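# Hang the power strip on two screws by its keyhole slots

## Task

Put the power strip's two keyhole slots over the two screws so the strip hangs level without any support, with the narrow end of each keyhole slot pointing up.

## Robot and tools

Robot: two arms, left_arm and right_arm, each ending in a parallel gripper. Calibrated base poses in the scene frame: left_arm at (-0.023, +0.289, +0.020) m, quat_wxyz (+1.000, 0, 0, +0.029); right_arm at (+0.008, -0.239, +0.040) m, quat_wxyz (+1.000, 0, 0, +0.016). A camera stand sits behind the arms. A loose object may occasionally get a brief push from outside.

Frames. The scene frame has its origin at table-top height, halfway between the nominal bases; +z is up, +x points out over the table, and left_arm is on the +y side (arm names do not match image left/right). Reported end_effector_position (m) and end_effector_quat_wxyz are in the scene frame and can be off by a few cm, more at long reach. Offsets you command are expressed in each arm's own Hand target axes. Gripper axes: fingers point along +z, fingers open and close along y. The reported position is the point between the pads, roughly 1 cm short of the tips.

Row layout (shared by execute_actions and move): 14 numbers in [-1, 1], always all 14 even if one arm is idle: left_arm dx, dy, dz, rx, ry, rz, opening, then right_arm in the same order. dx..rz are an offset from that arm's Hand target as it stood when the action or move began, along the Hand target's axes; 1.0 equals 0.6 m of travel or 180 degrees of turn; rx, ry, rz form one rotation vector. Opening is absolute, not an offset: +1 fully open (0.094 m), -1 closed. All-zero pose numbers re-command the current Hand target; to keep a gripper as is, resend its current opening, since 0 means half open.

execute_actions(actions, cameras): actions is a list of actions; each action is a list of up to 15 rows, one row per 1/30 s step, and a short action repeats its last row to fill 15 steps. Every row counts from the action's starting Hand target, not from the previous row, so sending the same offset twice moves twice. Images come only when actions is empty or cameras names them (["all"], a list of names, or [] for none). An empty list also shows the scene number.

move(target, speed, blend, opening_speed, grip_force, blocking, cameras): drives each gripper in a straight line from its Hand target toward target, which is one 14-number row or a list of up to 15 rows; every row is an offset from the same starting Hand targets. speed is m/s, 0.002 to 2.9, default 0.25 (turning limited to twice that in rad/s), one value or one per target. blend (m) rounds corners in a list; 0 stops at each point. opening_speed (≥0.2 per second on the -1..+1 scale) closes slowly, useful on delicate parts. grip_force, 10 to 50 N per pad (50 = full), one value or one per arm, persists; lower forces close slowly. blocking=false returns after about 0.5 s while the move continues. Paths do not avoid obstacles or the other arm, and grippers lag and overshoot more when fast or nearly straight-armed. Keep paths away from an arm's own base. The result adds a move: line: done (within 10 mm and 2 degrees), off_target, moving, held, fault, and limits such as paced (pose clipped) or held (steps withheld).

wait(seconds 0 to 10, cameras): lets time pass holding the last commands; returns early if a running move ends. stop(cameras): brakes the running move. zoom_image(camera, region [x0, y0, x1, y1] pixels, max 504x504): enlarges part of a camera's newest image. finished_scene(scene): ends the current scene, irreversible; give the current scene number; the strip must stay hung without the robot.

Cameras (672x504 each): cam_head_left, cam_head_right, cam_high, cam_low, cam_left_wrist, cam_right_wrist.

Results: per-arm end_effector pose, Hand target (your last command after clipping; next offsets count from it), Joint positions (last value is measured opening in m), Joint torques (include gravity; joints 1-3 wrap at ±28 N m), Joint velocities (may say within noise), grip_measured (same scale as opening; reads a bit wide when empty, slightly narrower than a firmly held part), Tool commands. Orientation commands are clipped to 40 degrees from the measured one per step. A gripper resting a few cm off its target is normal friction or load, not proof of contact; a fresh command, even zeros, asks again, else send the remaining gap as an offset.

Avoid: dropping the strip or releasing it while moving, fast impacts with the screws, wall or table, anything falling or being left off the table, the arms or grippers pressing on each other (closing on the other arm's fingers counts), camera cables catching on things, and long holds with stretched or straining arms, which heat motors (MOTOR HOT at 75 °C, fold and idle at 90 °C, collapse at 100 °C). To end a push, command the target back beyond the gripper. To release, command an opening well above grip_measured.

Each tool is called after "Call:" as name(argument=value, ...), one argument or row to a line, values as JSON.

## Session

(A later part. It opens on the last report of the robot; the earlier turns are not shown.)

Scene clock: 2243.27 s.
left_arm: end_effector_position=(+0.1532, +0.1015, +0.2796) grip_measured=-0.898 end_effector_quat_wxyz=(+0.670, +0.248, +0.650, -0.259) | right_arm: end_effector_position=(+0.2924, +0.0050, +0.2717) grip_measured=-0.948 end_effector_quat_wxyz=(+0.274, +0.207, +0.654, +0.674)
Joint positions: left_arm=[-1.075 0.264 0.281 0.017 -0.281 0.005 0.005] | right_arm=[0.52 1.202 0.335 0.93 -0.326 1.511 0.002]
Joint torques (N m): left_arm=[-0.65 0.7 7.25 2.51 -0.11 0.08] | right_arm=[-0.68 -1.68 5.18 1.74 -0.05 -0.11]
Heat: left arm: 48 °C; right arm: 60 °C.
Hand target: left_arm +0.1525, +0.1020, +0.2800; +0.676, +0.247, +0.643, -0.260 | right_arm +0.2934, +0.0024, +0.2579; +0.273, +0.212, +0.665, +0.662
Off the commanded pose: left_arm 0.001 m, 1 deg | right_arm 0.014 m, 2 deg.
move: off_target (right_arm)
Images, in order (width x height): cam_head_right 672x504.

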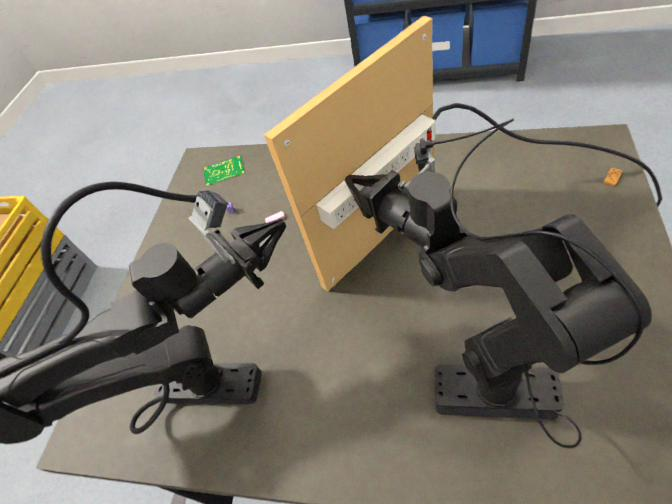

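Call:
move(
  target=[0,0,0,0,0,0,-0.9,0,0.03,0,0,0,0,-0.95],
  speed=0.03,
  cameras=["cam_head_right","cam_left_wrist"],
)

Call:
zoom_image(
  camera="cam_head_right",
  region=[310, 100, 460, 240],
)

Call:
zoom_image(
  camera="cam_left_wrist",
  region=[260, 40, 420, 220],
)

Scene clock: 2248.37 s.
left_arm: end_effector_position=(+0.1532, +0.1015, +0.2796) grip_measured=-0.898 end_effector_quat_wxyz=(+0.670, +0.248, +0.650, -0.259) | right_arm: end_effector_position=(+0.2891, +0.0030, +0.2696) grip_measured=-0.948 end_effector_quat_wxyz=(+0.267, +0.214, +0.663, +0.666)
Joint positions: left_arm=[-1.075 0.264 0.281 0.017 -0.281 0.005 0.005] | right_arm=[0.52 1.157 0.337 0.851 -0.326 1.511 0.002]
Joint torques (N m): left_arm=[-0.68 0.7 7.25 2.51 -0.1 0.08] | right_arm=[-0.23 -3.81 8.53 1.43 0.04 -0.15]
Heat: left arm: 48 °C; right arm: 59 °C.
Hand target: left_arm +0.1525, +0.1020, +0.2800; +0.676, +0.247, +0.643, -0.260 | right_arm +0.2920, +0.0030, +0.2759; +0.273, +0.212, +0.665, +0.662
Off the commanded pose: left_arm 0.001 m, 1 deg | right_arm 0.007 m, 1 deg.
move: done
Images, in order (width x height): cam_head_right 672x504, cam_left_wrist 672x504.

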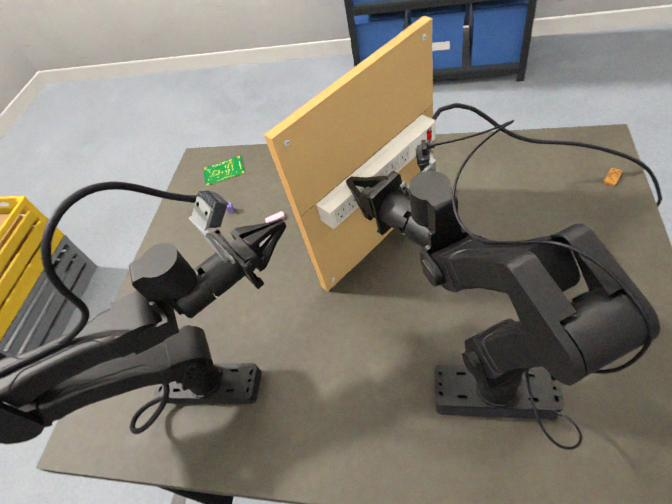

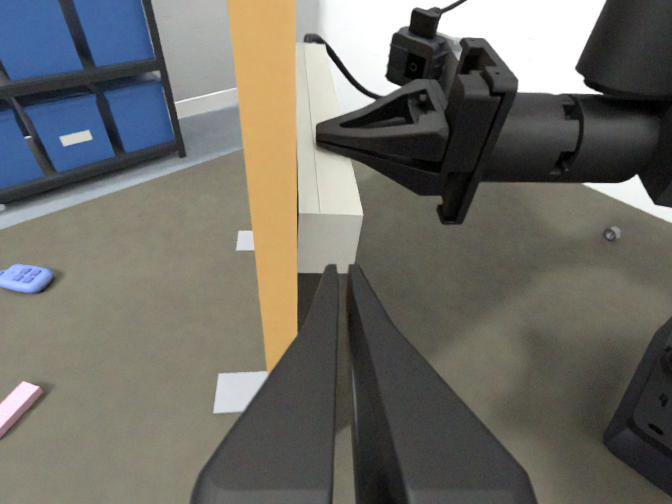

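Scaled by 3.360.

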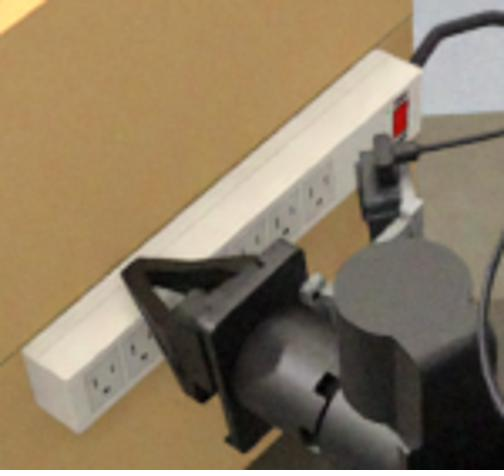

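Scaled by 2.800.

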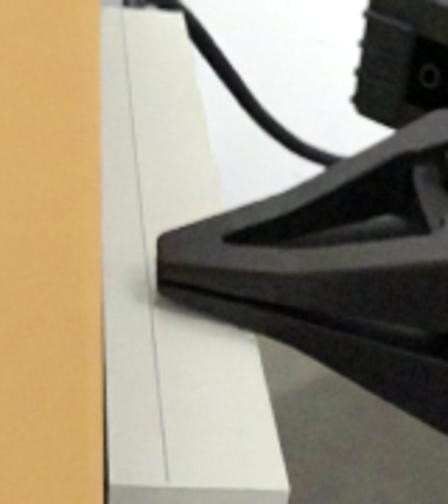

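Call:
move(
  target=[0,0,0,0,0,0,-0.9,0,0.02,0,0,0,0,-0.95],
  speed=0.03,
  cameras=["cam_left_wrist"],
)

Call:
zoom_image(
  camera="cam_left_wrist",
  region=[260, 40, 420, 220],
)

Scene clock: 2252.03 s.
left_arm: end_effector_position=(+0.1532, +0.1015, +0.2796) grip_measured=-0.898 end_effector_quat_wxyz=(+0.670, +0.248, +0.650, -0.259) | right_arm: end_effector_position=(+0.2889, +0.0026, +0.2693) grip_measured=-0.948 end_effector_quat_wxyz=(+0.258, +0.223, +0.674, +0.655)
Joint positions: left_arm=[-1.075 0.264 0.281 0.017 -0.281 0.005 0.005] | right_arm=[0.52 1.119 0.364 0.746 -0.325 1.511 0.002]
Joint torques (N m): left_arm=[-0.68 0.7 7.25 2.51 -0.1 0.08] | right_arm=[0.18 -4.15 9.36 1.69 0.06 -0.13]
Heat: left arm: 48 °C; right arm: 60 °C.
Hand target: left_arm +0.1525, +0.1020, +0.2800; +0.676, +0.247, +0.643, -0.260 | right_arm +0.2911, +0.0034, +0.2878; +0.273, +0.212, +0.665, +0.662
Off the commanded pose: left_arm 0.001 m, 1 deg | right_arm 0.019 m, 3 deg.
move: off_target (right_arm)
Images, in order (width x height): cam_left_wrist 672x504.

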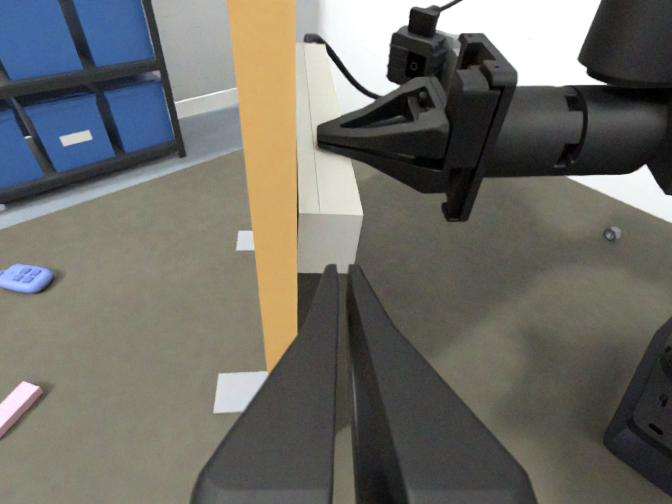

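Scaled by 2.800.

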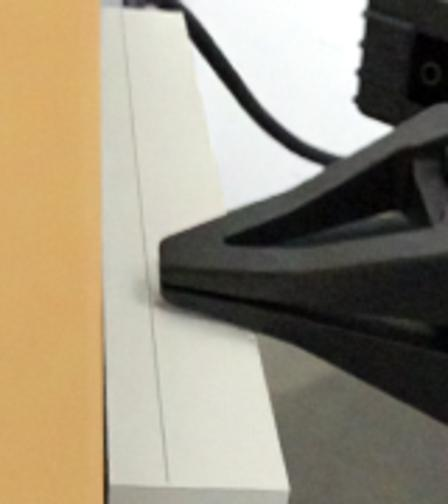

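Call:
move(
  target=[0,0,0,0,0,0,-0.9,0,0.02,0,0,0,0,-0.95],
  speed=0.03,
  cameras=["cam_left_wrist","cam_head_right"],
)

Call:
zoom_image(
  camera="cam_left_wrist",
  region=[260, 40, 420, 220],
)

Call:
zoom_image(
  camera="cam_head_right",
  region=[310, 100, 460, 240],
)

Scene clock: 2256.20 s.
left_arm: end_effector_position=(+0.1532, +0.1015, +0.2796) grip_measured=-0.898 end_effector_quat_wxyz=(+0.670, +0.248, +0.650, -0.259) | right_arm: end_effector_position=(+0.2894, +0.0019, +0.2773) grip_measured=-0.948 end_effector_quat_wxyz=(+0.257, +0.227, +0.678, +0.651)
Joint positions: left_arm=[-1.075 0.264 0.281 0.017 -0.281 0.005 0.005] | right_arm=[0.52 1.085 0.398 0.665 -0.32 1.511 0.002]
Joint torques (N m): left_arm=[-0.66 0.72 7.25 2.51 -0.1 0.08] | right_arm=[0.49 -4.15 9.66 1.77 0.07 -0.12]
Heat: left arm: 48 °C; right arm: 61 °C.
Hand target: left_arm +0.1525, +0.1020, +0.2800; +0.676, +0.247, +0.643, -0.260 | right_arm +0.2900, +0.0037, +0.2998; +0.273, +0.212, +0.665, +0.662
Off the commanded pose: left_arm 0.001 m, 1 deg | right_arm 0.023 m, 3 deg.
move: off_target (right_arm)
Images, in order (width x height): cam_head_right 672x504, cam_left_wrist 672x504.

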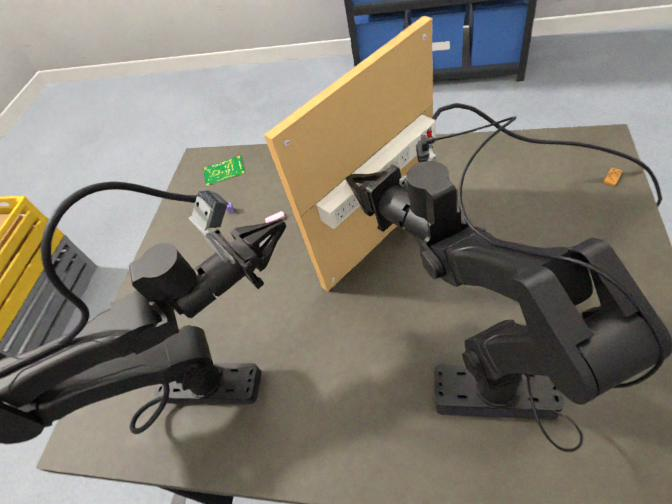

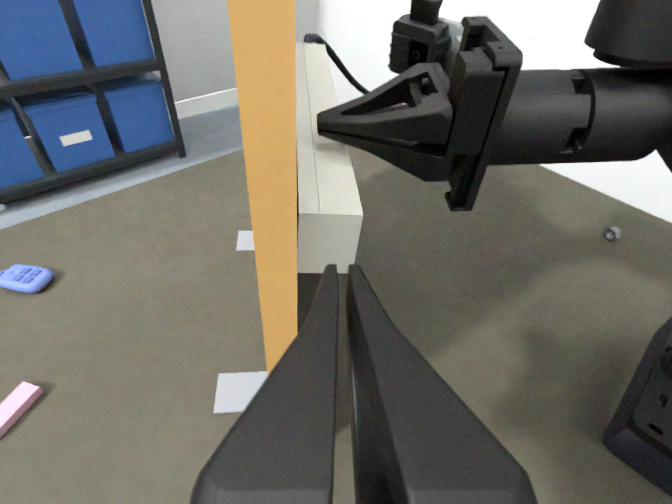

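Scaled by 2.800.

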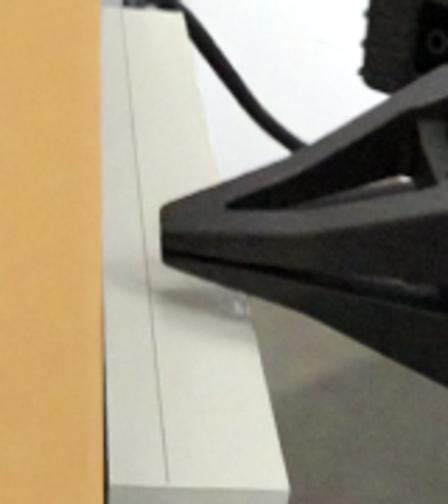

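Scaled by 3.360.

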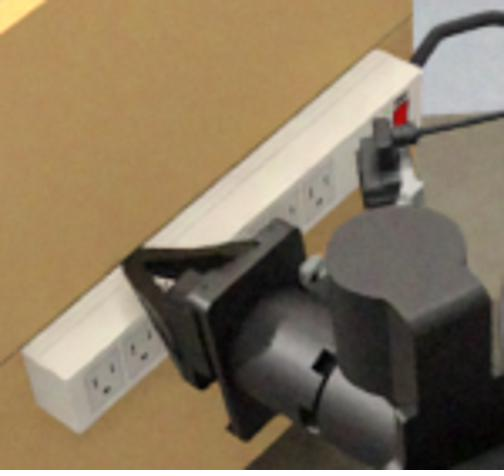

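Call:
move(
  target=[
    [0,0,0,0,0,0,-0.9,0,0.03,-0.03,0,0,0,-0.95],
    [0,0,0,0,0,0,-0.9,0,0.03,-0.17,0,0,0,-0.95],
  ],
  speed=0.06,
  blend=[0.01,0],
  cameras=["cam_left_wrist","cam_head_right","cam_head_left"],
)

Call:
zoom_image(
  camera="cam_left_wrist",
  region=[260, 40, 420, 220],
)

Call:
zoom_image(
  camera="cam_head_right",
  region=[310, 100, 460, 240],
)

Scene clock: 2262.33 s.
left_arm: end_effector_position=(+0.1532, +0.1015, +0.2796) grip_measured=-0.898 end_effector_quat_wxyz=(+0.670, +0.248, +0.650, -0.259) | right_arm: end_effector_position=(+0.2244, -0.0723, +0.3202) grip_measured=-0.948 end_effector_quat_wxyz=(+0.273, +0.212, +0.663, +0.664)
Joint positions: left_arm=[-1.075 0.264 0.281 0.017 -0.281 0.005 0.005] | right_arm=[0.237 0.465 0.365 0.137 -0.602 1.511 0.002]
Joint torques (N m): left_arm=[-0.66 0.72 7.25 2.51 -0.1 0.08] | right_arm=[-0.55 -0.05 6.08 1.67 -0.1 -0.05]
Heat: left arm: 48 °C; right arm: 62 °C.
Hand target: left_arm +0.1525, +0.1020, +0.2800; +0.676, +0.247, +0.643, -0.260 | right_arm +0.2229, -0.0737, +0.3151; +0.273, +0.212, +0.665, +0.662
Off the commanded pose: left_arm 0.001 m, 1 deg | right_arm 0.006 m, 0 deg.
move: done
Images, in order (width x height): cam_head_left 672x504, cam_head_right 672x504, cam_left_wrist 672x504.

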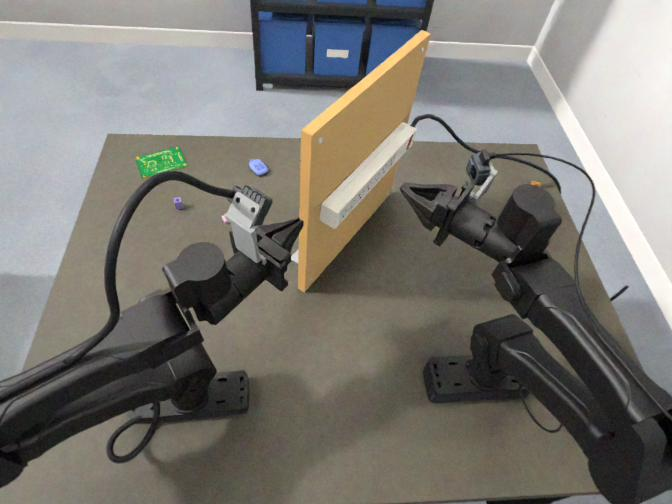

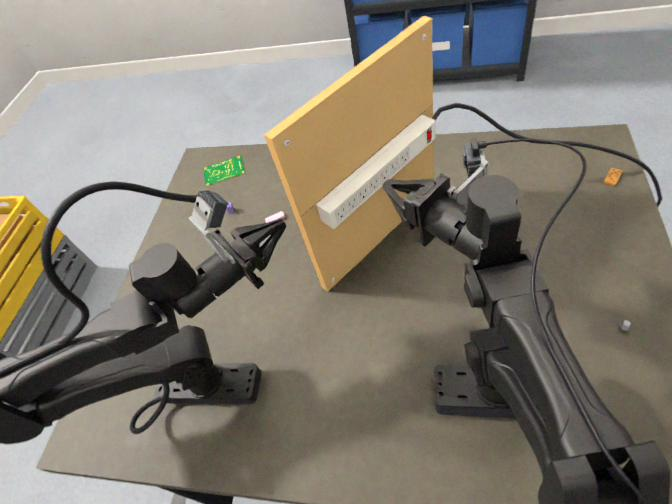

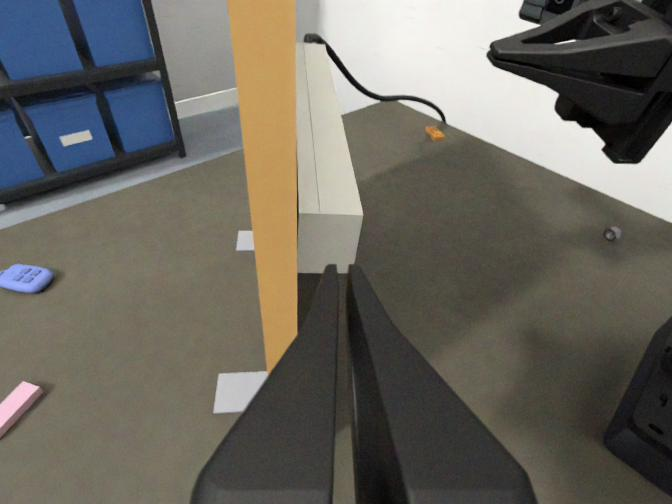

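Scaled by 2.800.

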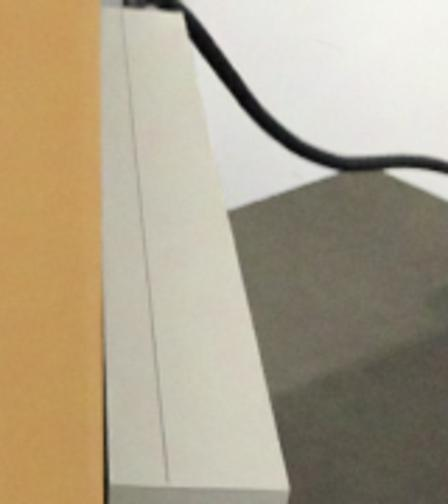

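Scaled by 3.360.

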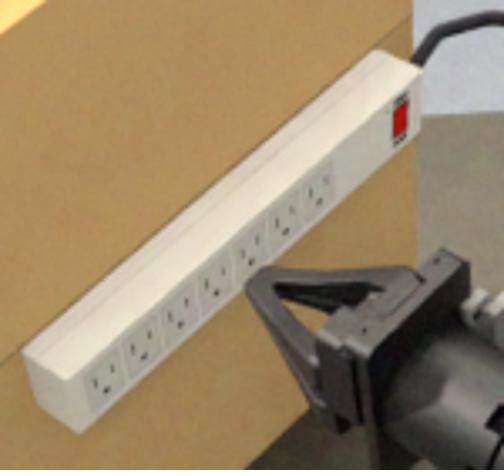

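Call:
finished_scene(
  scene=2,
)

The scene is finished: the task was done.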